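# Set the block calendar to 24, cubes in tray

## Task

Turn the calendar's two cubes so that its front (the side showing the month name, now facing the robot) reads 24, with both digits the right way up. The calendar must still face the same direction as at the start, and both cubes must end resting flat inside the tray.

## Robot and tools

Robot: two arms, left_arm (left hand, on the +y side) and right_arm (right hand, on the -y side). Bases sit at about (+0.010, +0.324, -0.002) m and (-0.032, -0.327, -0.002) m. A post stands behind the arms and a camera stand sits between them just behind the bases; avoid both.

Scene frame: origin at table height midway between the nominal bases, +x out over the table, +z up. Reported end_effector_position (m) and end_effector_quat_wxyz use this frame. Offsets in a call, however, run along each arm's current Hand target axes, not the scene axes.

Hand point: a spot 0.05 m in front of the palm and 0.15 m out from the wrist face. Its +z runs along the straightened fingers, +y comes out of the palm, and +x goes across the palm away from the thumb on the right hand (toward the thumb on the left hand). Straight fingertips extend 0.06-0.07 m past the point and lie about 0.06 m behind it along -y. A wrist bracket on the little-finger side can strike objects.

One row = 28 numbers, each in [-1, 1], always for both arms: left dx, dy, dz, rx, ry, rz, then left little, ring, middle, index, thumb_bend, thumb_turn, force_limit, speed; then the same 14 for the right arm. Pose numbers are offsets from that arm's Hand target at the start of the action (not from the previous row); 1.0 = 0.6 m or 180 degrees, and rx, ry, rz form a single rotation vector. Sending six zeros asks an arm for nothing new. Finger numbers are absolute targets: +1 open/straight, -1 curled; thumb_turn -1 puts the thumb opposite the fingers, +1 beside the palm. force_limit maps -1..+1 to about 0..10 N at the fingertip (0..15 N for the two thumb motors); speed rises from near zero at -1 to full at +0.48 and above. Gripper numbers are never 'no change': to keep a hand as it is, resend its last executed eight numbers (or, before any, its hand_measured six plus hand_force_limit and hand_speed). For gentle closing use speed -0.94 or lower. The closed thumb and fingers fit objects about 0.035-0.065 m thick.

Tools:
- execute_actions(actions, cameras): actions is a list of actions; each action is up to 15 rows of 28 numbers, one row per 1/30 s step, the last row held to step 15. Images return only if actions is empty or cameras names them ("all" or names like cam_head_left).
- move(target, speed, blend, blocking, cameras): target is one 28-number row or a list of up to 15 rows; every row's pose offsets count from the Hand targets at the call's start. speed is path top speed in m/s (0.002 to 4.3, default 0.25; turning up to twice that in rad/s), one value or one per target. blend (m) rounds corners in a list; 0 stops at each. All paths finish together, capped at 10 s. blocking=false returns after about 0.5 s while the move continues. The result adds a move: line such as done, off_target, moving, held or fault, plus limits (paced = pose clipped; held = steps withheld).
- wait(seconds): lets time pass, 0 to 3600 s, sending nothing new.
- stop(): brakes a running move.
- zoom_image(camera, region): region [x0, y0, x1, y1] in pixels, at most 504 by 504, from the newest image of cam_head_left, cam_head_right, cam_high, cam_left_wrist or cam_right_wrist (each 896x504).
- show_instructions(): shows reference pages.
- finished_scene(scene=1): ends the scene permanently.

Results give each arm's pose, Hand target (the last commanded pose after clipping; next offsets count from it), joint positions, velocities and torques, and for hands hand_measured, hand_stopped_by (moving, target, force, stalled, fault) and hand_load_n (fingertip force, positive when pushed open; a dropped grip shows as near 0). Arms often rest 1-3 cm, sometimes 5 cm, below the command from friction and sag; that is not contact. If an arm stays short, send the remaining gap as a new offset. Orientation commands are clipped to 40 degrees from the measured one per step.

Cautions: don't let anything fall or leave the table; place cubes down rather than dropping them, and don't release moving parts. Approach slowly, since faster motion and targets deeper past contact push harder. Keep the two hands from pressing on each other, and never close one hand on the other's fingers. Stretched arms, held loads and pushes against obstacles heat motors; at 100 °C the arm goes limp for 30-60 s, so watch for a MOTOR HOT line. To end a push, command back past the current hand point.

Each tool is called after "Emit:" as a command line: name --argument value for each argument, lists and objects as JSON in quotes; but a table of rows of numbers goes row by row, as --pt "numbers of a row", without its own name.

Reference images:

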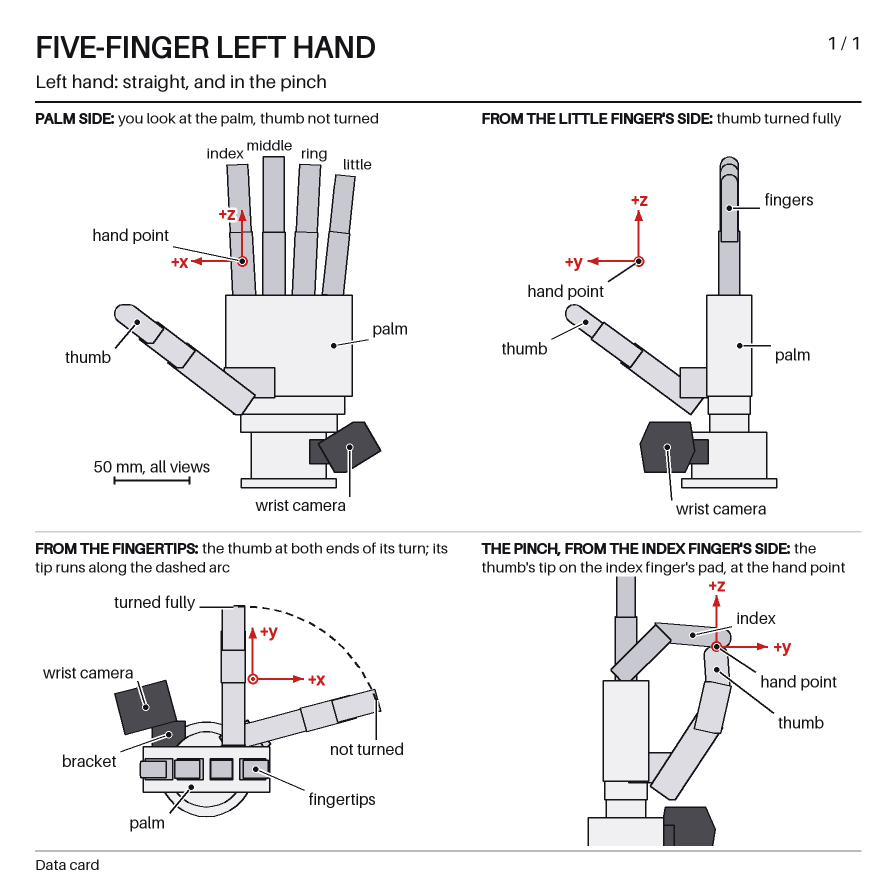

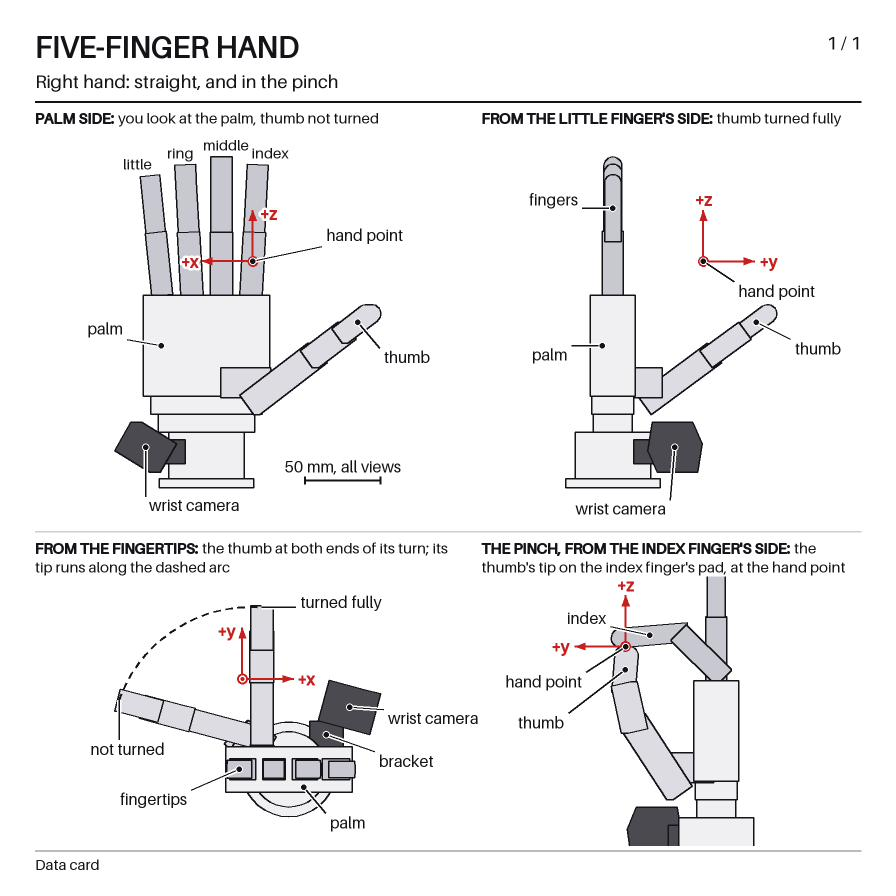

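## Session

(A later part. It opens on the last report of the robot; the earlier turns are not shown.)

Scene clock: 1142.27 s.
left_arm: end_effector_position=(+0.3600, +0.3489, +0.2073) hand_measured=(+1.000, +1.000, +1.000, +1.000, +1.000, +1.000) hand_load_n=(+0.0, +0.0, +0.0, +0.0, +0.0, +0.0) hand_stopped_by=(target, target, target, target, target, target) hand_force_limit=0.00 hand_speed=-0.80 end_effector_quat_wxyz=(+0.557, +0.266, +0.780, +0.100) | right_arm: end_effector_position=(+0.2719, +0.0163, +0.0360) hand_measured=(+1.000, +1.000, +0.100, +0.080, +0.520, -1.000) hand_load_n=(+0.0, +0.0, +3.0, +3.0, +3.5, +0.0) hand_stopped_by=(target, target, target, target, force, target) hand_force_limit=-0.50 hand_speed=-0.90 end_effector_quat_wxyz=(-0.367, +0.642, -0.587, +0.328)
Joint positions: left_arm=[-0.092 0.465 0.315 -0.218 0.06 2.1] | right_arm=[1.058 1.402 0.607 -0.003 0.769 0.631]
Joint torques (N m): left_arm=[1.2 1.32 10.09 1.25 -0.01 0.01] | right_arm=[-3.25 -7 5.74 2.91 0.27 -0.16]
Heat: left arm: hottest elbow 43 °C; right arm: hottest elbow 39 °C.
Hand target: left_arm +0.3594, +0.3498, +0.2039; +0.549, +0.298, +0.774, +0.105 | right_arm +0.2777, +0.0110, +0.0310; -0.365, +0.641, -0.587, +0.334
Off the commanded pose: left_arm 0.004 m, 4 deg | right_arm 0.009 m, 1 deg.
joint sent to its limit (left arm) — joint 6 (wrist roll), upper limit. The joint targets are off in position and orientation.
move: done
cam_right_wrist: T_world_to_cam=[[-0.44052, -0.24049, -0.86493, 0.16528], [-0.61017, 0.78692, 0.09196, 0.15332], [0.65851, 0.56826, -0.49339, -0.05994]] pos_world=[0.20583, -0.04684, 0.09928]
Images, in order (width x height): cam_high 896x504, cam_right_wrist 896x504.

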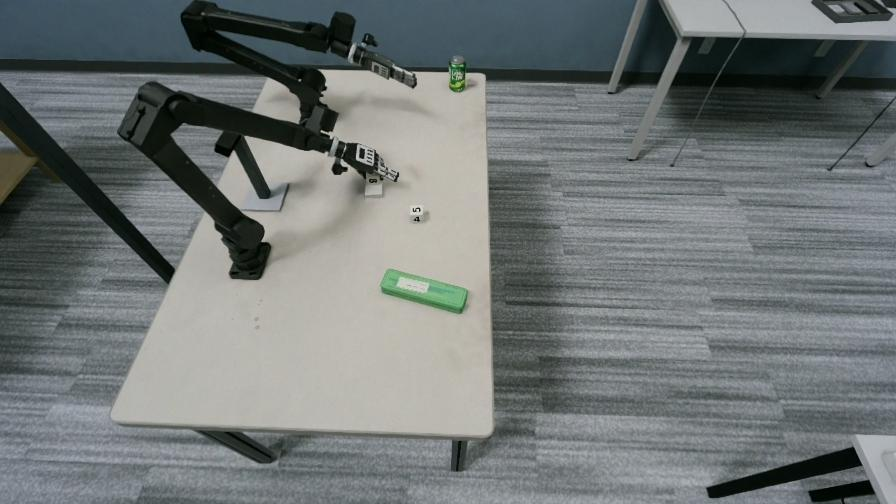

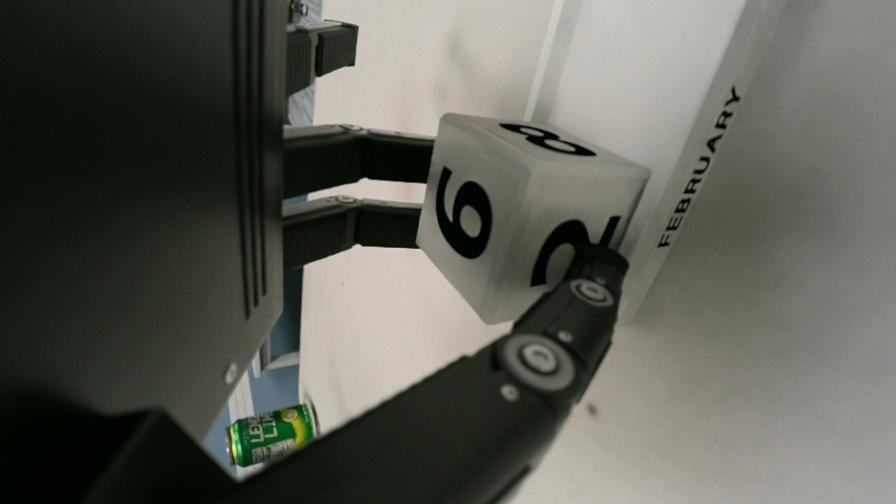

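Emit:
move --target '[0,0,0,0,0,0,1,1,1,1,1,1,0,-0.8,0,-0.0057,-0.0034,0,0,0,1,1,0.22,0.2,0.3,-1,-0.5,-0.97]' --speed 0.04 --cameras '["cam_right_wrist"]'

Scene clock: 1153.87 s.
left_arm: end_effector_position=(+0.3600, +0.3489, +0.2073) hand_measured=(+1.000, +1.000, +1.000, +1.000, +1.000, +1.000) hand_load_n=(+0.0, +0.0, +0.0, +0.0, +0.0, +0.0) hand_stopped_by=(target, target, target, target, target, target) hand_force_limit=0.00 hand_speed=-0.80 end_effector_quat_wxyz=(+0.557, +0.266, +0.780, +0.100) | right_arm: end_effector_position=(+0.2719, +0.0163, +0.0360) hand_measured=(+1.000, +1.000, +0.220, +0.200, +0.518, -1.000) hand_load_n=(+0.0, +0.0, +0.0, +0.0, +0.0, +0.0) hand_stopped_by=(target, target, target, target, force, target) hand_force_limit=-0.50 hand_speed=-0.97 end_effector_quat_wxyz=(-0.367, +0.642, -0.587, +0.328)
Joint positions: left_arm=[-0.092 0.465 0.315 -0.218 0.06 2.1] | right_arm=[1.058 1.402 0.607 -0.003 0.769 0.631]
Joint torques (N m): left_arm=[1.32 1.44 10.09 1.22 0.01 0.01] | right_arm=[-3.19 -7.65 6.06 2.28 0.26 -0.16]
Motor temperatures (°C): left_arm=[31 30 43 24 23 22] | right_arm=[25 30 38 26 25 22]
Heat: left arm: hottest elbow 43 °C; right arm: hottest elbow 38 °C.
Hand target: left_arm +0.3594, +0.3498, +0.2039; +0.549, +0.298, +0.774, +0.105 | right_arm +0.2777, +0.0110, +0.0350; -0.365, +0.641, -0.587, +0.334
Off the commanded pose: left_arm 0.004 m, 4 deg | right_arm 0.008 m, 1 deg.
joint sent to its limit (left arm) — joint 6 (wrist roll), upper limit. The joint targets are off in position and orientation.
move: done
cam_right_wrist: T_world_to_cam=[[-0.44052, -0.24049, -0.86493, 0.16528], [-0.61017, 0.78692, 0.09196, 0.15332], [0.65851, 0.56826, -0.49339, -0.05994]] pos_world=[0.20583, -0.04684, 0.09928]

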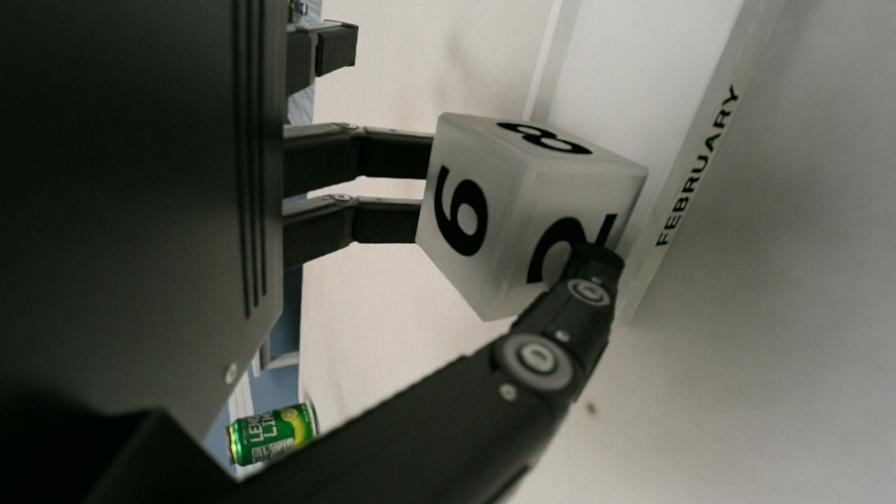

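Emit:
move --target '[0,0,0,0,0,0,1,1,1,1,1,1,0,-0.8,0,0,0,0,0,0,1,1,0.45,0.45,0.9,-1,-0.5,-0.7]' --cameras '["cam_right_wrist"]'

Emit:
zoom_image --camera "cam_right_wrist" --region '[400, 60, 760, 360]'

Scene clock: 1159.13 s.
left_arm: end_effector_position=(+0.3600, +0.3489, +0.2073) hand_measured=(+1.000, +1.000, +1.000, +1.000, +1.000, +1.000) hand_load_n=(+0.0, +0.0, +0.0, +0.0, +0.0, +0.0) hand_stopped_by=(target, target, target, target, target, target) hand_force_limit=0.00 hand_speed=-0.80 end_effector_quat_wxyz=(+0.557, +0.266, +0.780, +0.100) | right_arm: end_effector_position=(+0.2719, +0.0163, +0.0360) hand_measured=(+1.000, +1.000, +0.450, +0.450, +0.900, -1.000) hand_load_n=(+0.0, +0.0, +0.0, +0.0, +0.0, +0.0) hand_stopped_by=(target, target, target, target, target, target) hand_force_limit=-0.50 hand_speed=-0.70 end_effector_quat_wxyz=(-0.367, +0.642, -0.587, +0.328)
Joint positions: left_arm=[-0.092 0.465 0.315 -0.218 0.06 2.1] | right_arm=[1.058 1.402 0.607 -0.003 0.769 0.631]
Joint torques (N m): left_arm=[1.49 1.03 10.06 1.22 0.02 0.01] | right_arm=[-3.02 -7.77 6.04 2.28 0.26 -0.16]
Heat: left arm: hottest elbow 43 °C; right arm: hottest elbow 38 °C.
Hand target: left_arm +0.3594, +0.3498, +0.2039; +0.549, +0.298, +0.774, +0.105 | right_arm +0.2777, +0.0110, +0.0350; -0.365, +0.641, -0.587, +0.334
Off the commanded pose: left_arm 0.004 m, 4 deg | right_arm 0.008 m, 1 deg.
joint sent to its limit (left arm) — joint 6 (wrist roll), upper limit. The joint targets are off in position and orientation.
move: done
cam_right_wrist: T_world_to_cam=[[-0.44052, -0.24049, -0.86493, 0.16528], [-0.61017, 0.78692, 0.09196, 0.15332], [0.65851, 0.56826, -0.49339, -0.05994]] pos_world=[0.20583, -0.04684, 0.09928]

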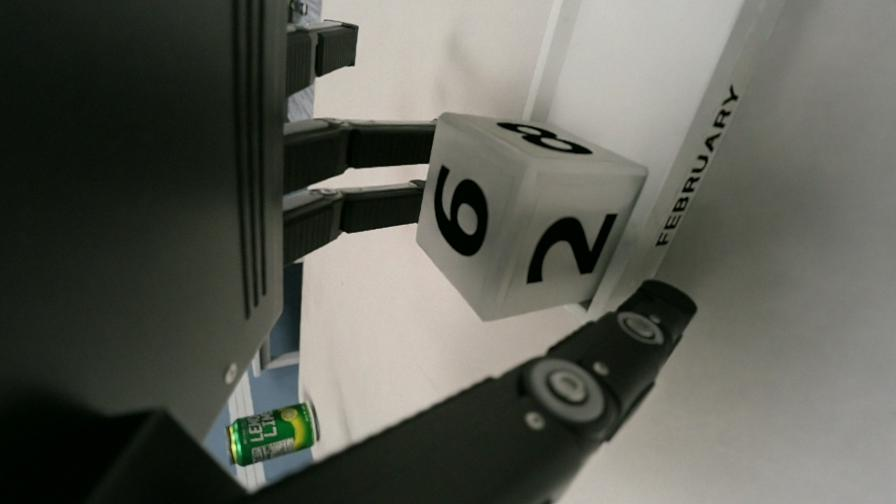

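Scaled by 1.400 from the camera's image (finer frame: 1280x720).

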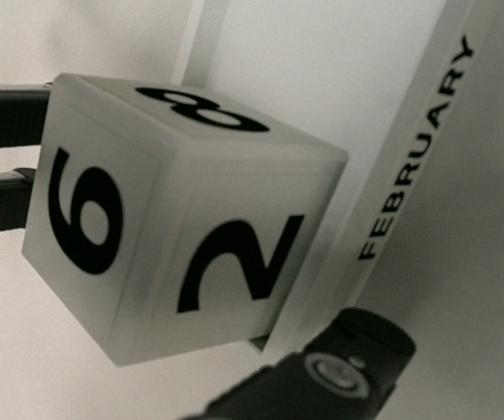

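Emit:
move --target '[0,0,0,0,0,0,1,1,1,1,1,1,0,-0.8,0,0,0,0,0,0,1,1,0.9,0.9,0.9,-1,-0.5,-0.5]'

Emit:
move --pt "0 0 0 0 0 0 1 1 1 1 1 1 0 -0.8 -0.01 -0.06 -0.035 0 0 0 1 1 0.9 0.9 0.9 -1 -0.5 -0.7" --pt "0 0 0 0 0 0 1 1 1 1 1 1 0 -0.8 0 -0.2 -0.12 0 0 0 1 1 0.9 0.9 0.9 -1 -0.5 -0.7" --speed '[0.08,0.15]' --blend '[0.01,0]' --cameras '["cam_right_wrist","cam_head_left","cam_high"]'

Scene clock: 1166.70 s.
left_arm: end_effector_position=(+0.3600, +0.3489, +0.2073) hand_measured=(+1.000, +1.000, +1.000, +1.000, +1.000, +1.000) hand_load_n=(+0.0, +0.0, +0.0, +0.0, +0.0, +0.0) hand_stopped_by=(target, target, target, target, target, target) hand_force_limit=0.00 hand_speed=-0.80 end_effector_quat_wxyz=(+0.557, +0.266, +0.780, +0.100) | right_arm: end_effector_position=(+0.2719, +0.0163, +0.0360) hand_measured=(+1.000, +1.000, +0.900, +0.900, +0.900, -1.000) hand_load_n=(+0.0, +0.0, +0.0, -0.5, +0.0, +0.0) hand_stopped_by=(target, target, target, target, target, target) hand_force_limit=-0.50 hand_speed=-0.50 end_effector_quat_wxyz=(-0.367, +0.642, -0.587, +0.328)
Joint positions: left_arm=[-0.092 0.465 0.315 -0.218 0.06 2.1] | right_arm=[1.058 1.402 0.607 -0.003 0.769 0.631]
Joint torques (N m): left_arm=[1.38 1.32 10.06 1.31 0.01 0.01] | right_arm=[-3.25 -7.88 6.02 2.28 0.27 -0.16]
Heat: left arm: hottest elbow 43 °C; right arm: hottest elbow 38 °C.
Hand target: left_arm +0.3594, +0.3498, +0.2039; +0.549, +0.298, +0.774, +0.105 | right_arm +0.2777, +0.0110, +0.0350; -0.365, +0.641, -0.587, +0.334
Off the commanded pose: left_arm 0.004 m, 4 deg | right_arm 0.008 m, 1 deg.
joint sent to its limit (left arm) — joint 6 (wrist roll), upper limit. The joint targets are off in position and orientation.
move: done

Scene clock: 1168.57 s.
left_arm: end_effector_position=(+0.3600, +0.3489, +0.2073) hand_measured=(+1.000, +1.000, +1.000, +1.000, +1.000, +1.000) hand_load_n=(+0.0, +0.0, +0.0, -0.5, +0.0, +0.0) hand_stopped_by=(target, target, target, target, target, target) hand_force_limit=0.00 hand_speed=-0.80 end_effector_quat_wxyz=(+0.557, +0.266, +0.780, +0.100) | right_arm: end_effector_position=(+0.2631, +0.0010, +0.1442) hand_measured=(+1.000, +1.000, +0.900, +0.900, +0.900, -1.000) hand_load_n=(+0.0, +0.0, +0.0, +0.0, +0.0, +0.0) hand_stopped_by=(target, target, target, target, target, target) hand_force_limit=-0.50 hand_speed=-0.70 end_effector_quat_wxyz=(-0.346, +0.654, -0.584, +0.333)
Joint positions: left_arm=[-0.092 0.465 0.315 -0.218 0.06 2.1] | right_arm=[1.058 1.159 0.766 -0.455 0.769 0.631]
Joint torques (N m): left_arm=[1.2 1.44 10.09 1.32 -0.02 -0.01] | right_arm=[-3.02 -7.24 11.93 1.32 0.35 -0.15]
Heat: left arm: hottest elbow 43 °C; right arm: hottest elbow 38 °C.
Hand target: left_arm +0.3594, +0.3498, +0.2039; +0.549, +0.298, +0.774, +0.105 | right_arm +0.2770, +0.0109, +0.1749; -0.365, +0.641, -0.587, +0.334
Off the commanded pose: left_arm 0.004 m, 4 deg | right_arm 0.035 m, 3 deg.
joint sent to its limit (left arm) — joint 6 (wrist roll), upper limit. The joint targets are off in position and orientation.
move: off_target (right_arm)
cam_right_wrist: T_world_to_cam=[[-0.46214, -0.27796, -0.84212, 0.25376], [-0.60813, 0.79049, 0.07281, 0.15225], [0.64545, 0.54577, -0.53435, 0.01723]] pos_world=[0.19874, -0.05922, 0.21182]
Images, in order (width x height): cam_head_left 896x504, cam_high 896x504, cam_right_wrist 896x504.

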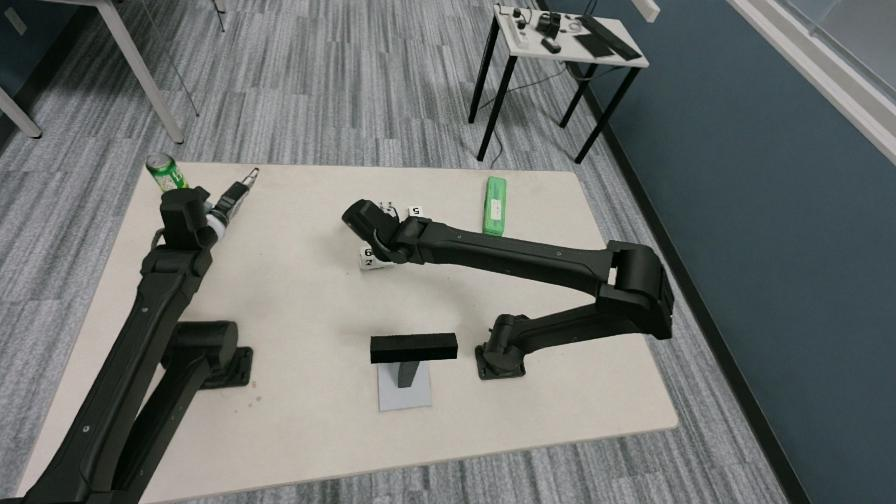

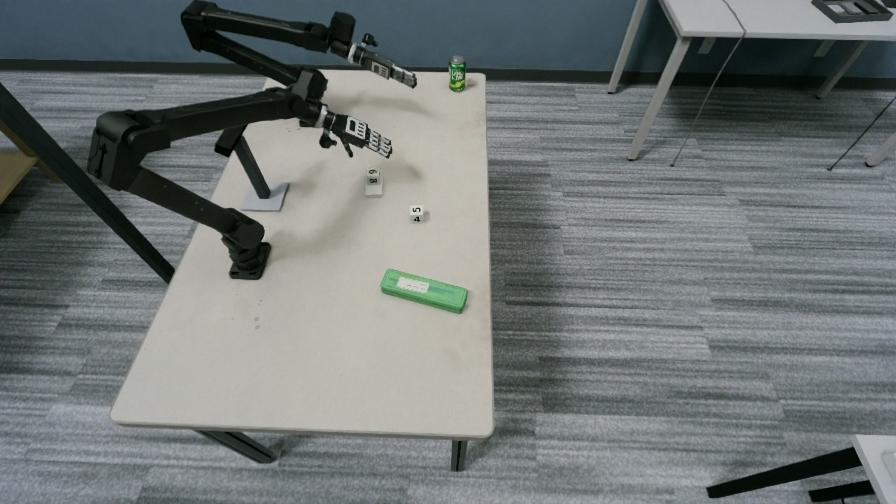

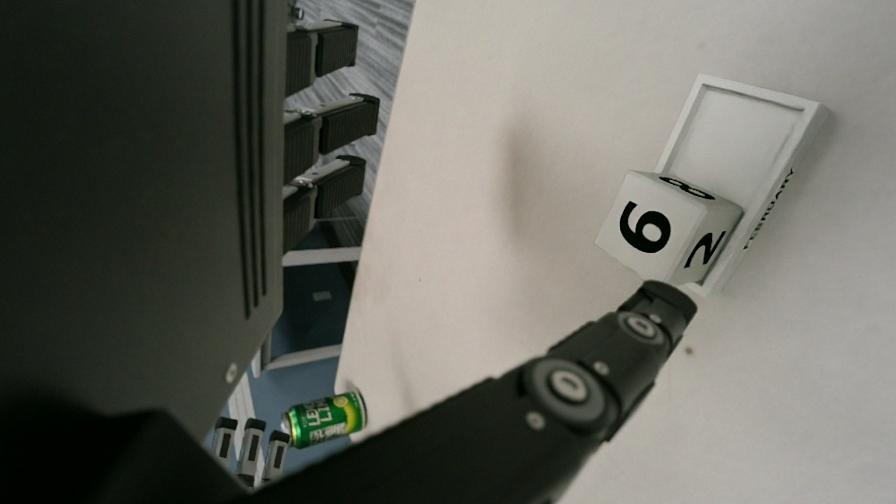

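Emit:
zoom_image --camera "cam_right_wrist" --region '[580, 60, 840, 310]'

Emit:
zoom_image --camera "cam_high" --region '[340, 150, 440, 230]'

Emit:
zoom_image --camera "cam_head_left" --region '[330, 190, 450, 290]'

Scaled by 1.938 from the camera's image (finer frame: 1280x720).

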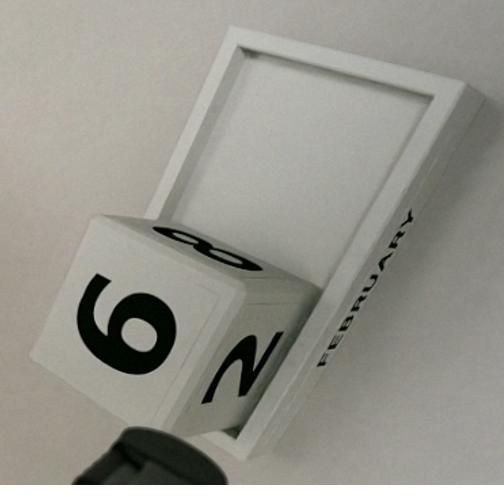

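Scaled by 5.040 from the camera's image (finer frame: 1280x720).

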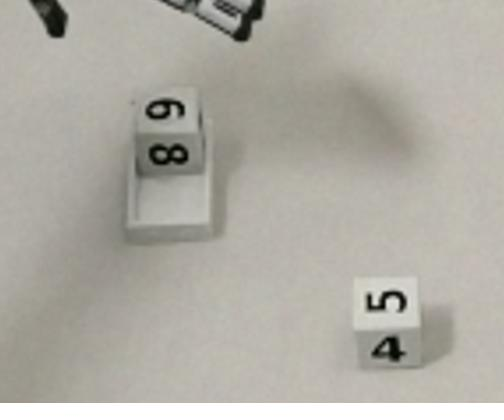

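Scaled by 4.200 from the camera's image (finer frame: 1280x720).

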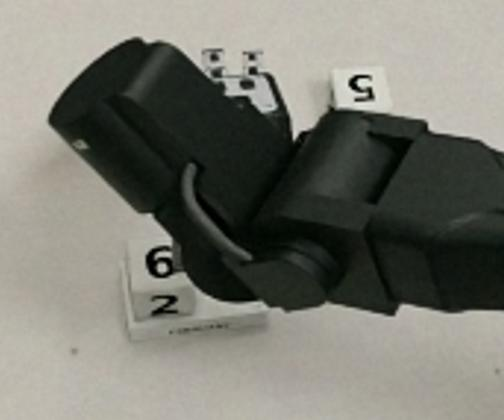

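Emit:
move --target '[0,0,0,0,0,0,1,1,1,1,1,1,0,-0.8,0.2708,-0.0985,0.1823,0,-0.4348,-0.2584,1,1,0.45,0.45,0.9,-1,-0.5,-0.6]' --speed 0.2 --cameras '["cam_right_wrist","cam_head_left"]'

Scene clock: 1186.87 s.
left_arm: end_effector_position=(+0.3600, +0.3489, +0.2073) hand_measured=(+1.000, +1.000, +1.000, +1.000, +1.000, +1.000) hand_load_n=(+0.0, +0.0, +0.0, +0.0, +0.0, +0.0) hand_stopped_by=(target, target, target, target, target, target) hand_force_limit=0.00 hand_speed=-0.80 end_effector_quat_wxyz=(+0.557, +0.266, +0.780, +0.100) | right_arm: end_effector_position=(+0.3937, -0.1420, +0.1550) hand_measured=(+1.000, +1.000, +0.450, +0.450, +0.900, -1.000) hand_load_n=(+0.0, +0.0, +0.0, +0.0, +0.5, +0.0) hand_stopped_by=(target, target, target, target, target, target) hand_force_limit=-0.50 hand_speed=-0.60 end_effector_quat_wxyz=(-0.488, +0.871, +0.029, -0.049)
Joint positions: left_arm=[-0.092 0.465 0.315 -0.218 0.06 2.1] | right_arm=[0.125 1.655 1.334 -1.279 -1.025 -1.539]
Joint torques (N m): left_arm=[1.44 1.26 10.19 1.24 0.02 0.01] | right_arm=[-3.25 -11.99 11.41 0.21 -1.06 -0.19]
Heat: left arm: hottest elbow 43 °C; right arm: hottest elbow 41 °C.
Hand target: left_arm +0.3594, +0.3498, +0.2039; +0.549, +0.298, +0.774, +0.105 | right_arm +0.4150, -0.1400, +0.1700; -0.494, +0.868, +0.046, -0.026
Off the commanded pose: left_arm 0.004 m, 4 deg | right_arm 0.026 m, 3 deg.
joint sent to its limit (left arm) — joint 6 (wrist roll), upper limit. The joint targets are off in position and orientation.
move: off_target (right_arm)
cam_right_wrist: T_world_to_cam=[[0.20217, -0.44922, -0.87025, 0.00191], [-0.77997, -0.61123, 0.13431, 0.20297], [-0.59226, 0.65162, -0.47395, 0.5098]] pos_world=[0.45986, -0.20727, 0.21602]
Images, in order (width x height): cam_head_left 896x504, cam_right_wrist 896x504.

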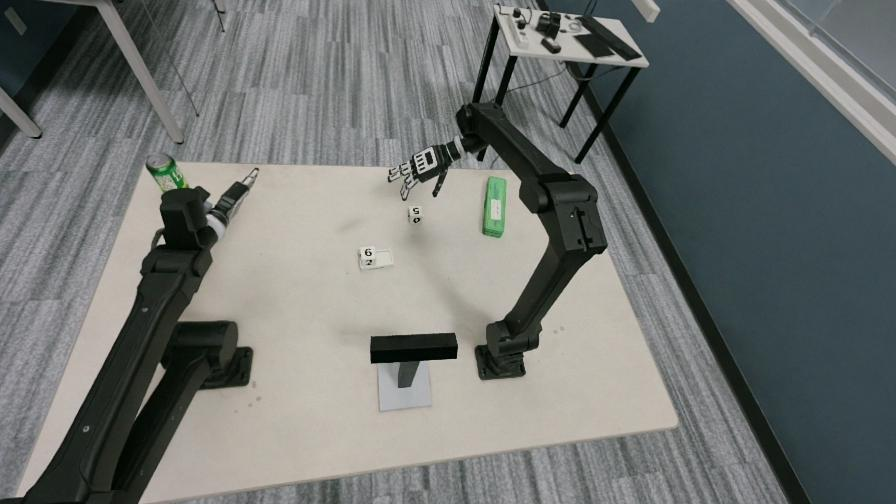

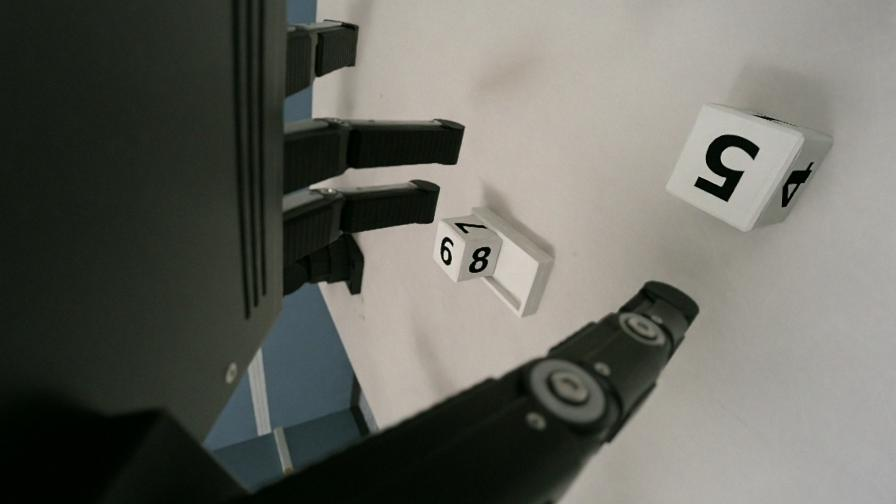

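Emit:
zoom_image --camera "cam_right_wrist" --region '[640, 80, 840, 240]'

Scaled by 2.520 from the camera's image (finer frame: 1280x720).

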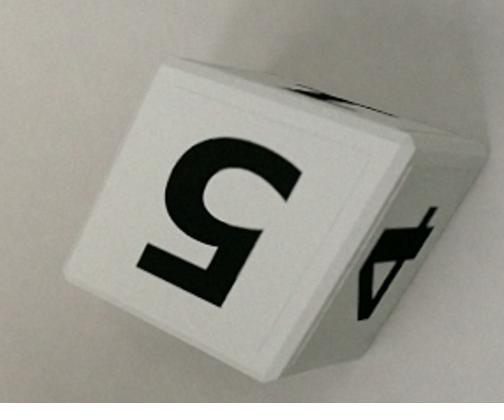

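Emit:
move --target '[0,0,0,0,0,0,1,1,1,1,1,1,0,-0.8,-0.0042,0.0815,0.0588,0,0,0,1,1,0.45,0.45,0.9,-1,-0.5,-0.6]' --speed 0.12 --cameras '["cam_right_wrist"]'

Emit:
zoom_image --camera "cam_right_wrist" --region '[540, 100, 800, 308]'

Scene clock: 1200.50 s.
left_arm: end_effector_position=(+0.3600, +0.3489, +0.2073) hand_measured=(+1.000, +1.000, +1.000, +1.000, +1.000, +1.000) hand_load_n=(+0.0, +0.0, +0.0, +0.0, +0.0, +0.0) hand_stopped_by=(target, target, target, target, target, target) hand_force_limit=0.00 hand_speed=-0.80 end_effector_quat_wxyz=(+0.557, +0.266, +0.780, +0.100) | right_arm: end_effector_position=(+0.4094, -0.1402, +0.1115) hand_measured=(+1.000, +1.000, +0.450, +0.450, +0.900, -1.000) hand_load_n=(-0.5, +0.0, +0.0, +0.0, +0.0, +0.0) hand_stopped_by=(target, target, target, target, target, target) hand_force_limit=-0.50 hand_speed=-0.60 end_effector_quat_wxyz=(-0.489, +0.871, +0.040, -0.029)
Joint positions: left_arm=[-0.092 0.465 0.315 -0.218 0.06 2.1] | right_arm=[0.125 1.709 1.286 -1.133 -1.025 -1.539]
Joint torques (N m): left_arm=[1.08 1.08 10.09 1.25 0 0.01] | right_arm=[-2.2 -13.68 7.01 1.33 -1.02 0.02]
Heat: left arm: hottest elbow 43 °C; right arm: hottest elbow 42 °C.
Hand target: left_arm +0.3594, +0.3498, +0.2039; +0.549, +0.298, +0.774, +0.105 | right_arm +0.4119, -0.1350, +0.1099; -0.494, +0.868, +0.046, -0.026
Off the commanded pose: left_arm 0.004 m, 4 deg | right_arm 0.006 m, 1 deg.
joint sent to its limit (left arm) — joint 6 (wrist roll), upper limit. The joint targets are off in position and orientation.
move: done
cam_right_wrist: T_world_to_cam=[[0.24045, -0.44479, -0.86275, -0.05406], [-0.78506, -0.61184, 0.09664, 0.2283], [-0.57085, 0.65407, -0.4963, 0.4914]] pos_world=[0.47274, -0.20577, 0.17518]

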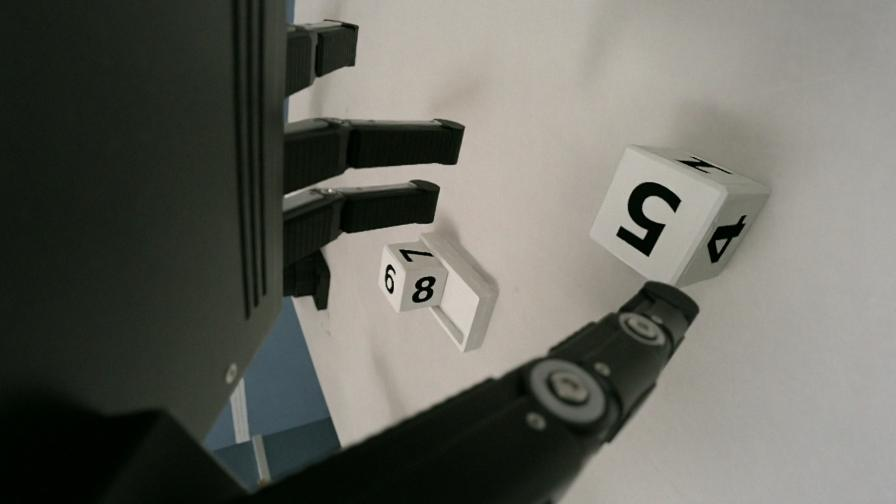

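Scaled by 1.938 from the camera's image (finer frame: 1280x720).

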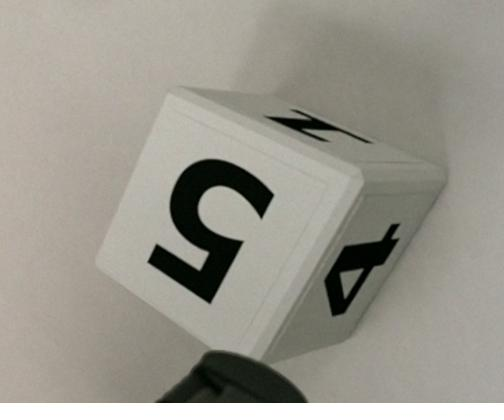

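Emit:
move --target '[0,0,0,0,0,0,1,1,1,1,1,1,0,-0.8,-0.0053,0.0685,0.0445,0,0,0,1,1,0.45,0.45,0.9,-1,-0.5,-0.6]' --speed 0.1 --cameras '["cam_right_wrist"]'

Emit:
zoom_image --camera "cam_right_wrist" --region '[440, 60, 700, 320]'

Scene clock: 1209.43 s.
left_arm: end_effector_position=(+0.3600, +0.3489, +0.2073) hand_measured=(+1.000, +1.000, +1.000, +1.000, +1.000, +1.000) hand_load_n=(+0.0, +0.0, +0.0, +0.0, +0.0, +0.0) hand_stopped_by=(target, target, target, target, target, target) hand_force_limit=0.00 hand_speed=-0.80 end_effector_quat_wxyz=(+0.557, +0.266, +0.780, +0.100) | right_arm: end_effector_position=(+0.4069, -0.1405, +0.0622) hand_measured=(+1.000, +1.000, +0.450, +0.450, +0.900, -1.000) hand_load_n=(+0.0, +0.0, +0.0, +0.0, +0.0, +0.5) hand_stopped_by=(target, target, target, target, target, target) hand_force_limit=-0.50 hand_speed=-0.60 end_effector_quat_wxyz=(-0.489, +0.871, +0.041, -0.027)
Joint positions: left_arm=[-0.092 0.465 0.315 -0.218 0.06 2.1] | right_arm=[0.125 1.761 1.213 -1.003 -1.025 -1.539]
Joint torques (N m): left_arm=[1.44 1.44 10.06 1.25 -0.01 0.01] | right_arm=[-1.9 -13.27 6.63 1.31 -1.01 0.09]
Heat: left arm: hottest elbow 43 °C; right arm: hottest elbow 42 °C.
Hand target: left_arm +0.3594, +0.3498, +0.2039; +0.549, +0.298, +0.774, +0.105 | right_arm +0.4086, -0.1334, +0.0609; -0.494, +0.868, +0.046, -0.026
Off the commanded pose: left_arm 0.004 m, 4 deg | right_arm 0.007 m, 1 deg.
joint sent to its limit (left arm) — joint 6 (wrist roll), upper limit. The joint targets are off in position and orientation.
move: done
cam_right_wrist: T_world_to_cam=[[0.24435, -0.44435, -0.86189, -0.09776], [-0.78553, -0.61183, 0.09273, 0.23146], [-0.56853, 0.65438, -0.49855, 0.46494]] pos_world=[0.47004, -0.20607, 0.12607]

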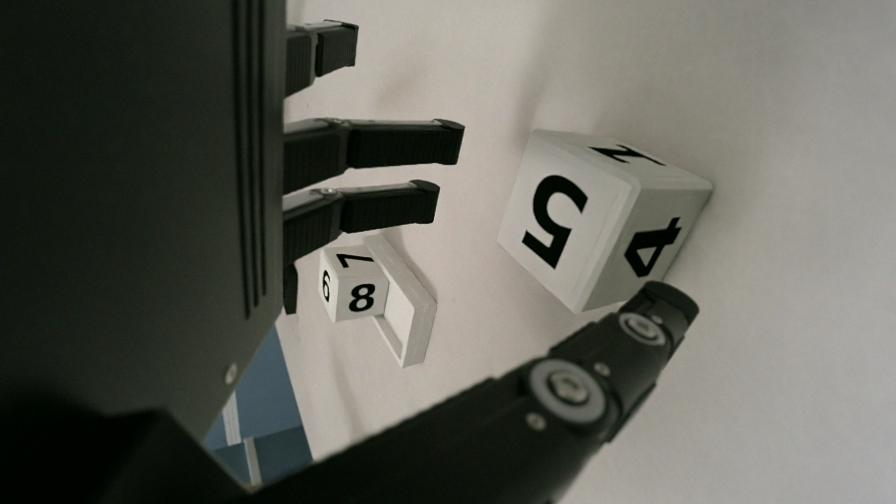

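Scaled by 1.938 from the camera's image (finer frame: 1280x720).

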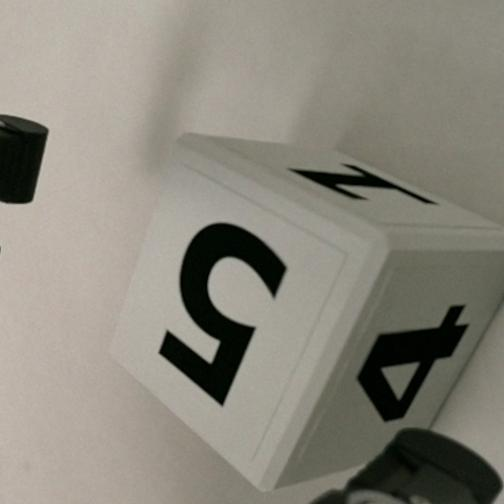

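Emit:
move --target '[0,0,0,0,0,0,1,1,1,1,1,1,0,-0.8,0,0.0407,0.0262,0,0,0,1,1,0.45,0.45,0.9,-1,-0.5,-0.6]' --speed 0.06 --cameras '["cam_right_wrist"]'

Emit:
zoom_image --camera "cam_right_wrist" --region '[420, 80, 700, 360]'

Scene clock: 1219.57 s.
left_arm: end_effector_position=(+0.3600, +0.3489, +0.2073) hand_measured=(+1.000, +1.000, +1.000, +1.000, +1.000, +1.000) hand_load_n=(+0.0, +0.0, +0.0, +0.0, +0.0, +0.0) hand_stopped_by=(target, target, target, target, target, target) hand_force_limit=0.00 hand_speed=-0.80 end_effector_quat_wxyz=(+0.557, +0.266, +0.780, +0.100) | right_arm: end_effector_position=(+0.4087, -0.1403, +0.0347) hand_measured=(+1.000, +1.000, +0.450, +0.450, +0.900, -1.000) hand_load_n=(+0.0, -0.5, +0.0, +0.0, +0.0, +0.0) hand_stopped_by=(target, target, target, target, target, target) hand_force_limit=-0.50 hand_speed=-0.60 end_effector_quat_wxyz=(-0.490, +0.871, +0.043, -0.024)
Joint positions: left_arm=[-0.092 0.465 0.315 -0.218 0.06 2.1] | right_arm=[0.125 1.801 1.185 -0.928 -1.025 -1.539]
Joint torques (N m): left_arm=[1.08 1.73 10.1 1.28 0 0] | right_arm=[-1.61 -13.22 6.2 1.42 -1 0.09]
Heat: left arm: hottest elbow 43 °C; right arm: hottest elbow 41 °C.
Hand target: left_arm +0.3594, +0.3498, +0.2039; +0.549, +0.298, +0.774, +0.105 | right_arm +0.4086, -0.1323, +0.0319; -0.494, +0.868, +0.046, -0.026
Off the commanded pose: left_arm 0.004 m, 4 deg | right_arm 0.008 m, 1 deg.
joint sent to its limit (left arm) — joint 6 (wrist roll), upper limit. The joint targets are off in position and orientation.
move: done
cam_right_wrist: T_world_to_cam=[[0.25092, -0.44357, -0.8604, -0.12448], [-0.78622, -0.61191, 0.08618, 0.236], [-0.56471, 0.65483, -0.50228, 0.45076]] pos_world=[0.47133, -0.20597, 0.09897]

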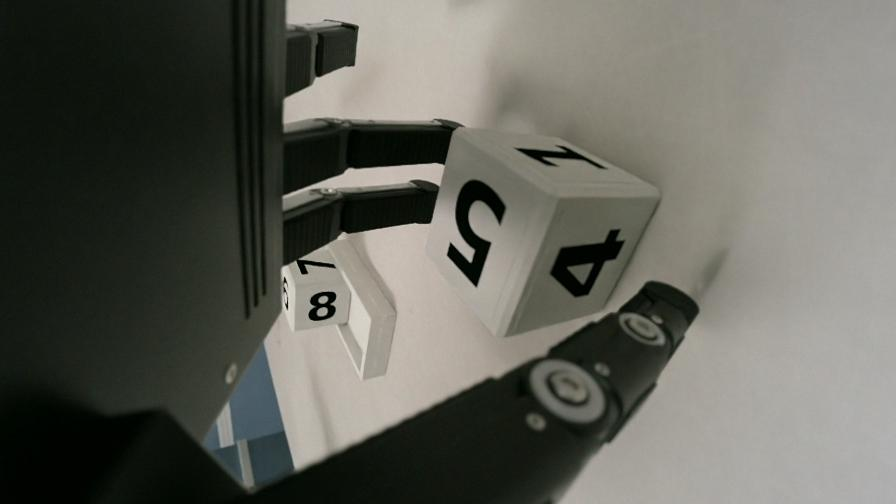

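Scaled by 1.800 from the camera's image (finer frame: 1280x720).

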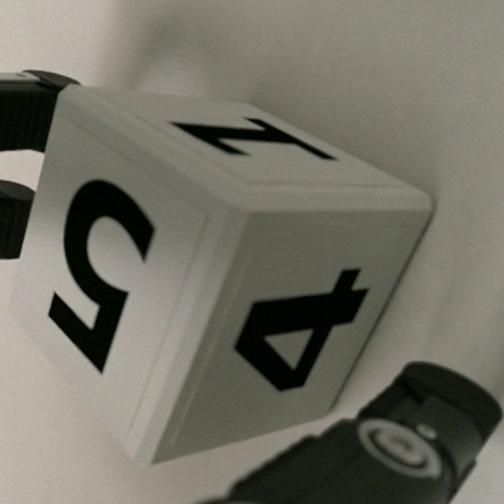

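Emit:
move --target '[0,0,0,0,0,0,1,1,1,1,1,1,0,-0.8,-0.0057,0.0075,0.007,0,0,0,1,1,0.45,0.45,0.9,-1,-0.5,-0.6]' --speed 0.06 --cameras '["cam_right_wrist"]'

Scene clock: 1226.47 s.
left_arm: end_effector_position=(+0.3600, +0.3489, +0.2073) hand_measured=(+1.000, +1.000, +1.000, +1.000, +1.000, +1.000) hand_load_n=(+0.0, +0.0, +0.0, +0.0, +0.0, +0.0) hand_stopped_by=(target, target, target, target, target, target) hand_force_limit=0.00 hand_speed=-0.80 end_effector_quat_wxyz=(+0.557, +0.266, +0.780, +0.100) | right_arm: end_effector_position=(+0.4063, -0.1406, +0.0293) hand_measured=(+1.000, +1.000, +0.450, +0.450, +0.900, -1.000) hand_load_n=(+0.0, +0.0, +0.0, +0.0, +0.0, +0.0) hand_stopped_by=(target, target, target, target, target, target) hand_force_limit=-0.50 hand_speed=-0.60 end_effector_quat_wxyz=(-0.490, +0.870, +0.044, -0.021)
Joint positions: left_arm=[-0.092 0.465 0.315 -0.218 0.06 2.1] | right_arm=[0.125 1.801 1.168 -0.905 -1.025 -1.539]
Joint torques (N m): left_arm=[1.14 1.61 10.04 1.31 0.02 0] | right_arm=[-1.38 -13.1 6.08 1.44 -1 0.1]
Heat: left arm: hottest elbow 43 °C; right arm: hottest elbow 41 °C.
Hand target: left_arm +0.3594, +0.3498, +0.2039; +0.549, +0.298, +0.774, +0.105 | right_arm +0.4050, -0.1314, +0.0259; -0.494, +0.868, +0.046, -0.026
Off the commanded pose: left_arm 0.004 m, 4 deg | right_arm 0.010 m, 1 deg.
joint sent to its limit (left arm) — joint 6 (wrist roll), upper limit. The joint targets are off in position and orientation.
move: done
cam_right_wrist: T_world_to_cam=[[0.25621, -0.44305, -0.85911, -0.13079], [-0.78673, -0.61196, 0.08097, 0.23478], [-0.56162, 0.65514, -0.50535, 0.44571]] pos_world=[0.46853, -0.20627, 0.09386]

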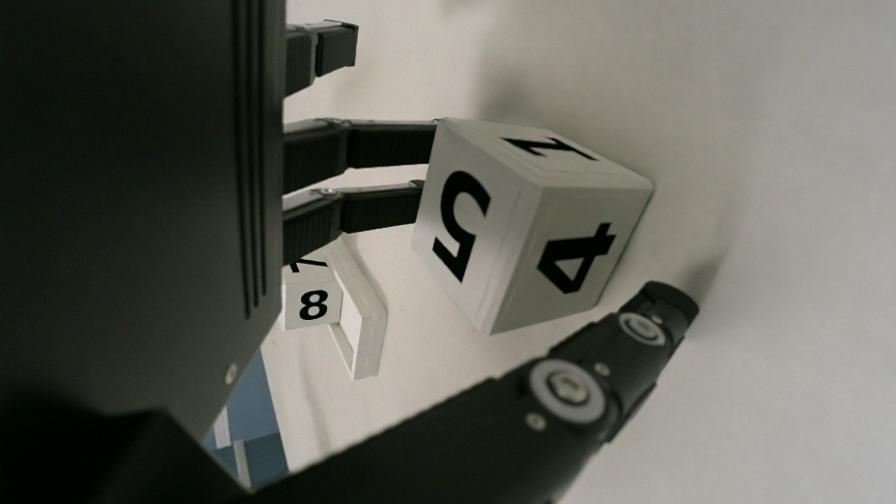

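Emit:
move --target '[0,0,0,0,0,0,1,1,1,1,1,1,0,-0.8,0,0,0,0,0,0,1,1,0.1,0.08,0.3,-1,-0.5,-0.9]' --cameras '["cam_right_wrist"]'

Scene clock: 1236.30 s.
left_arm: end_effector_position=(+0.3600, +0.3489, +0.2073) hand_measured=(+1.000, +1.000, +1.000, +1.000, +1.000, +1.000) hand_load_n=(+0.0, +0.0, +0.0, +0.0, +0.0, +0.0) hand_stopped_by=(target, target, target, target, target, target) hand_force_limit=0.00 hand_speed=-0.80 end_effector_quat_wxyz=(+0.557, +0.266, +0.780, +0.100) | right_arm: end_effector_position=(+0.4070, -0.1405, +0.0297) hand_measured=(+1.000, +1.000, +0.100, +0.080, +0.520, -1.000) hand_load_n=(+0.0, +0.0, +2.0, +3.0, +4.0, +0.0) hand_stopped_by=(target, target, target, target, force, target) hand_force_limit=-0.50 hand_speed=-0.90 end_effector_quat_wxyz=(-0.490, +0.870, +0.045, -0.021)
Joint positions: left_arm=[-0.092 0.465 0.315 -0.218 0.06 2.1] | right_arm=[0.125 1.801 1.17 -0.905 -1.025 -1.539]
Joint torques (N m): left_arm=[1.38 1.08 10.03 1.21 0.01 0.03] | right_arm=[-1.32 -13.16 6.05 1.37 -1 0.09]
Heat: left arm: hottest elbow 43 °C; right arm: hottest elbow 40 °C.
Hand target: left_arm +0.3594, +0.3498, +0.2039; +0.549, +0.298, +0.774, +0.105 | right_arm +0.4050, -0.1314, +0.0259; -0.494, +0.868, +0.046, -0.026
Off the commanded pose: left_arm 0.004 m, 4 deg | right_arm 0.010 m, 1 deg.
joint sent to its limit (left arm) — joint 6 (wrist roll), upper limit. The joint targets are off in position and orientation.
move: done
cam_right_wrist: T_world_to_cam=[[0.25756, -0.44283, -0.85881, -0.13109], [-0.78684, -0.61201, 0.07959, 0.23544], [-0.56085, 0.65525, -0.50607, 0.44596]] pos_world=[0.46913, -0.20617, 0.09436]

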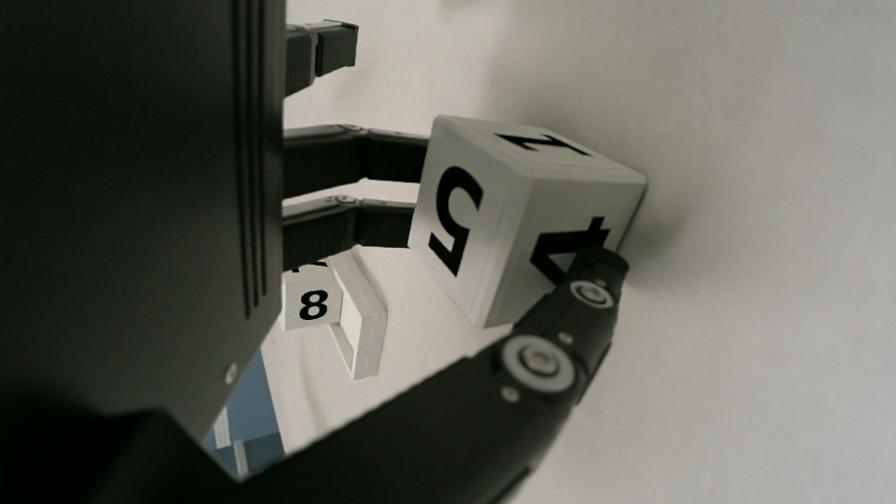

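Emit:
move --pt "0 0 0 0 0 0 1 1 1 1 1 1 0 -0.8 0 -0.0573 -0.034 0 0 0 1 1 0.1 0.08 0.3 -1 -0.5 -0.9" --pt "0 0 0 0 0 0 1 1 1 1 1 1 0 -0.8 0 -0.19 -0.113 0 0 0 1 1 0.1 0.08 0.3 -1 -0.5 -0.9" --speed '[0.06,0.12]' --blend '[0.01,0]' --cameras '["cam_right_wrist"]'

Scene clock: 1243.50 s.
left_arm: end_effector_position=(+0.3600, +0.3489, +0.2073) hand_measured=(+1.000, +1.000, +1.000, +1.000, +1.000, +1.000) hand_load_n=(+0.0, +0.0, +0.0, +0.0, +0.0, +0.0) hand_stopped_by=(target, target, target, target, target, target) hand_force_limit=0.00 hand_speed=-0.80 end_effector_quat_wxyz=(+0.557, +0.266, +0.780, +0.100) | right_arm: end_effector_position=(+0.3908, -0.1424, +0.1330) hand_measured=(+1.000, +1.000, +0.100, +0.080, +0.520, -1.000) hand_load_n=(+0.0, +0.0, +2.5, +3.0, +4.0, +0.0) hand_stopped_by=(target, target, target, target, force, target) hand_force_limit=-0.50 hand_speed=-0.90 end_effector_quat_wxyz=(-0.488, +0.871, +0.032, -0.044)
Joint positions: left_arm=[-0.092 0.465 0.315 -0.218 0.06 2.1] | right_arm=[0.125 1.661 1.282 -1.21 -1.025 -1.539]
Joint torques (N m): left_arm=[1.14 1.55 10.11 1.26 0.01 0.01] | right_arm=[-1.38 -14.21 10.88 0.2 -1.01 0.1]
Heat: left arm: hottest elbow 43 °C; right arm: hottest elbow 40 °C.
Hand target: left_arm +0.3594, +0.3498, +0.2039; +0.549, +0.298, +0.774, +0.105 | right_arm +0.4049, -0.1314, +0.1585; -0.494, +0.868, +0.046, -0.026
Off the commanded pose: left_arm 0.004 m, 4 deg | right_arm 0.031 m, 3 deg.
joint sent to its limit (left arm) — joint 6 (wrist roll), upper limit. The joint targets are off in position and orientation.
move: off_target (right_arm)
cam_right_wrist: T_world_to_cam=[[0.2114, -0.44819, -0.86858, -0.0204], [-0.78139, -0.61134, 0.12527, 0.20516], [-0.58714, 0.65222, -0.47945, 0.49669]] pos_world=[0.45625, -0.20767, 0.19471]

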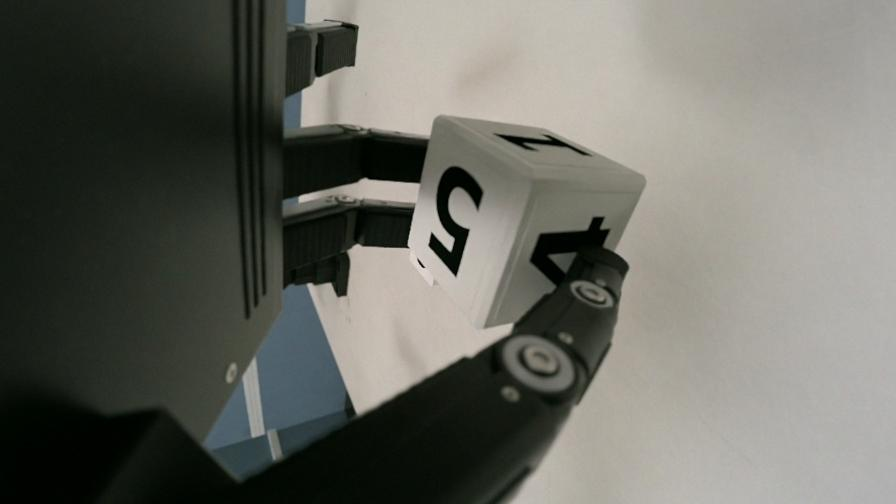

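Emit:
move --target '[0,0,0,0,0,0,1,1,1,1,1,1,0,-0.8,-0.1702,-0.111,0.1818,0,0.4324,0.2569,1,1,0.1,0.08,0.3,-1,-0.5,-0.9]' --speed 0.18 --cameras '["cam_right_wrist"]'

Emit:
zoom_image --camera "cam_right_wrist" --region '[620, 85, 890, 355]'

Scene clock: 1259.33 s.
left_arm: end_effector_position=(+0.3600, +0.3489, +0.2073) hand_measured=(+1.000, +1.000, +1.000, +1.000, +1.000, +1.000) hand_load_n=(+0.0, +0.0, +0.0, +0.0, +0.0, +0.0) hand_stopped_by=(target, target, target, target, target, target) hand_force_limit=0.00 hand_speed=-0.80 end_effector_quat_wxyz=(+0.557, +0.266, +0.780, +0.100) | right_arm: end_effector_position=(+0.2759, -0.0346, +0.1283) hand_measured=(+1.000, +1.000, +0.100, +0.080, +0.520, -1.000) hand_load_n=(+0.0, +0.0, +2.0, +3.0, +3.5, +0.0) hand_stopped_by=(target, target, target, target, force, target) hand_force_limit=-0.50 hand_speed=-0.90 end_effector_quat_wxyz=(-0.340, +0.664, -0.575, +0.335)
Joint positions: left_arm=[-0.092 0.465 0.315 -0.218 0.06 2.1] | right_arm=[0.964 1.109 0.68 -0.363 0.7 0.513]
Joint torques (N m): left_arm=[1.55 1.44 10.04 1.31 0 0.02] | right_arm=[-1.73 -5.19 12.6 1.5 0.49 0.12]
Heat: left arm: hottest elbow 43 °C; right arm: hottest elbow 41 °C.
Hand target: left_arm +0.3594, +0.3498, +0.2039; +0.549, +0.298, +0.774, +0.105 | right_arm +0.2898, -0.0152, +0.1599; -0.367, +0.643, -0.584, +0.333
Off the commanded pose: left_arm 0.004 m, 4 deg | right_arm 0.040 m, 4 deg.
joint sent to its limit (left arm) — joint 6 (wrist roll), upper limit. The joint targets are off in position and orientation.
move: off_target (right_arm)
cam_right_wrist: T_world_to_cam=[[-0.46055, -0.30613, -0.83317, 0.23382], [-0.62167, 0.78124, 0.05659, 0.19487], [0.63358, 0.54402, -0.55012, 0.02527]] pos_world=[0.21282, -0.09441, 0.19769]

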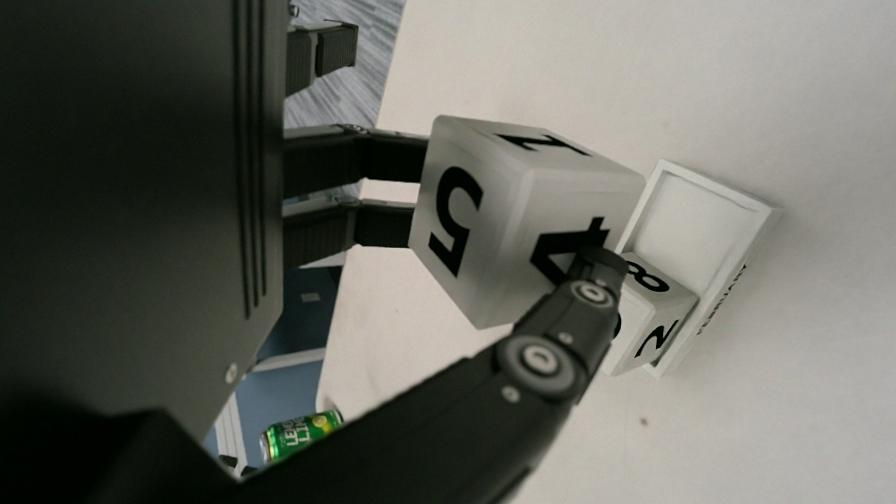

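Scaled by 1.867 from the camera's image (finer frame: 1280x720).

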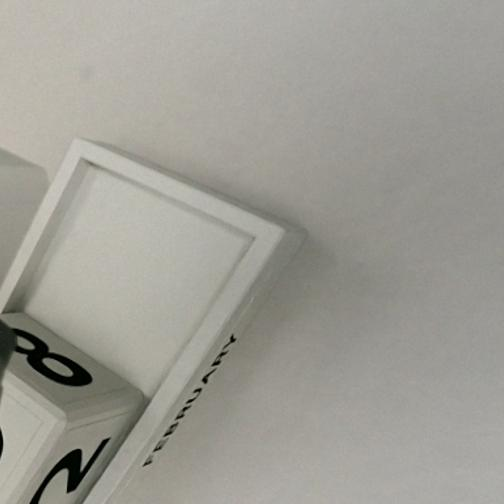

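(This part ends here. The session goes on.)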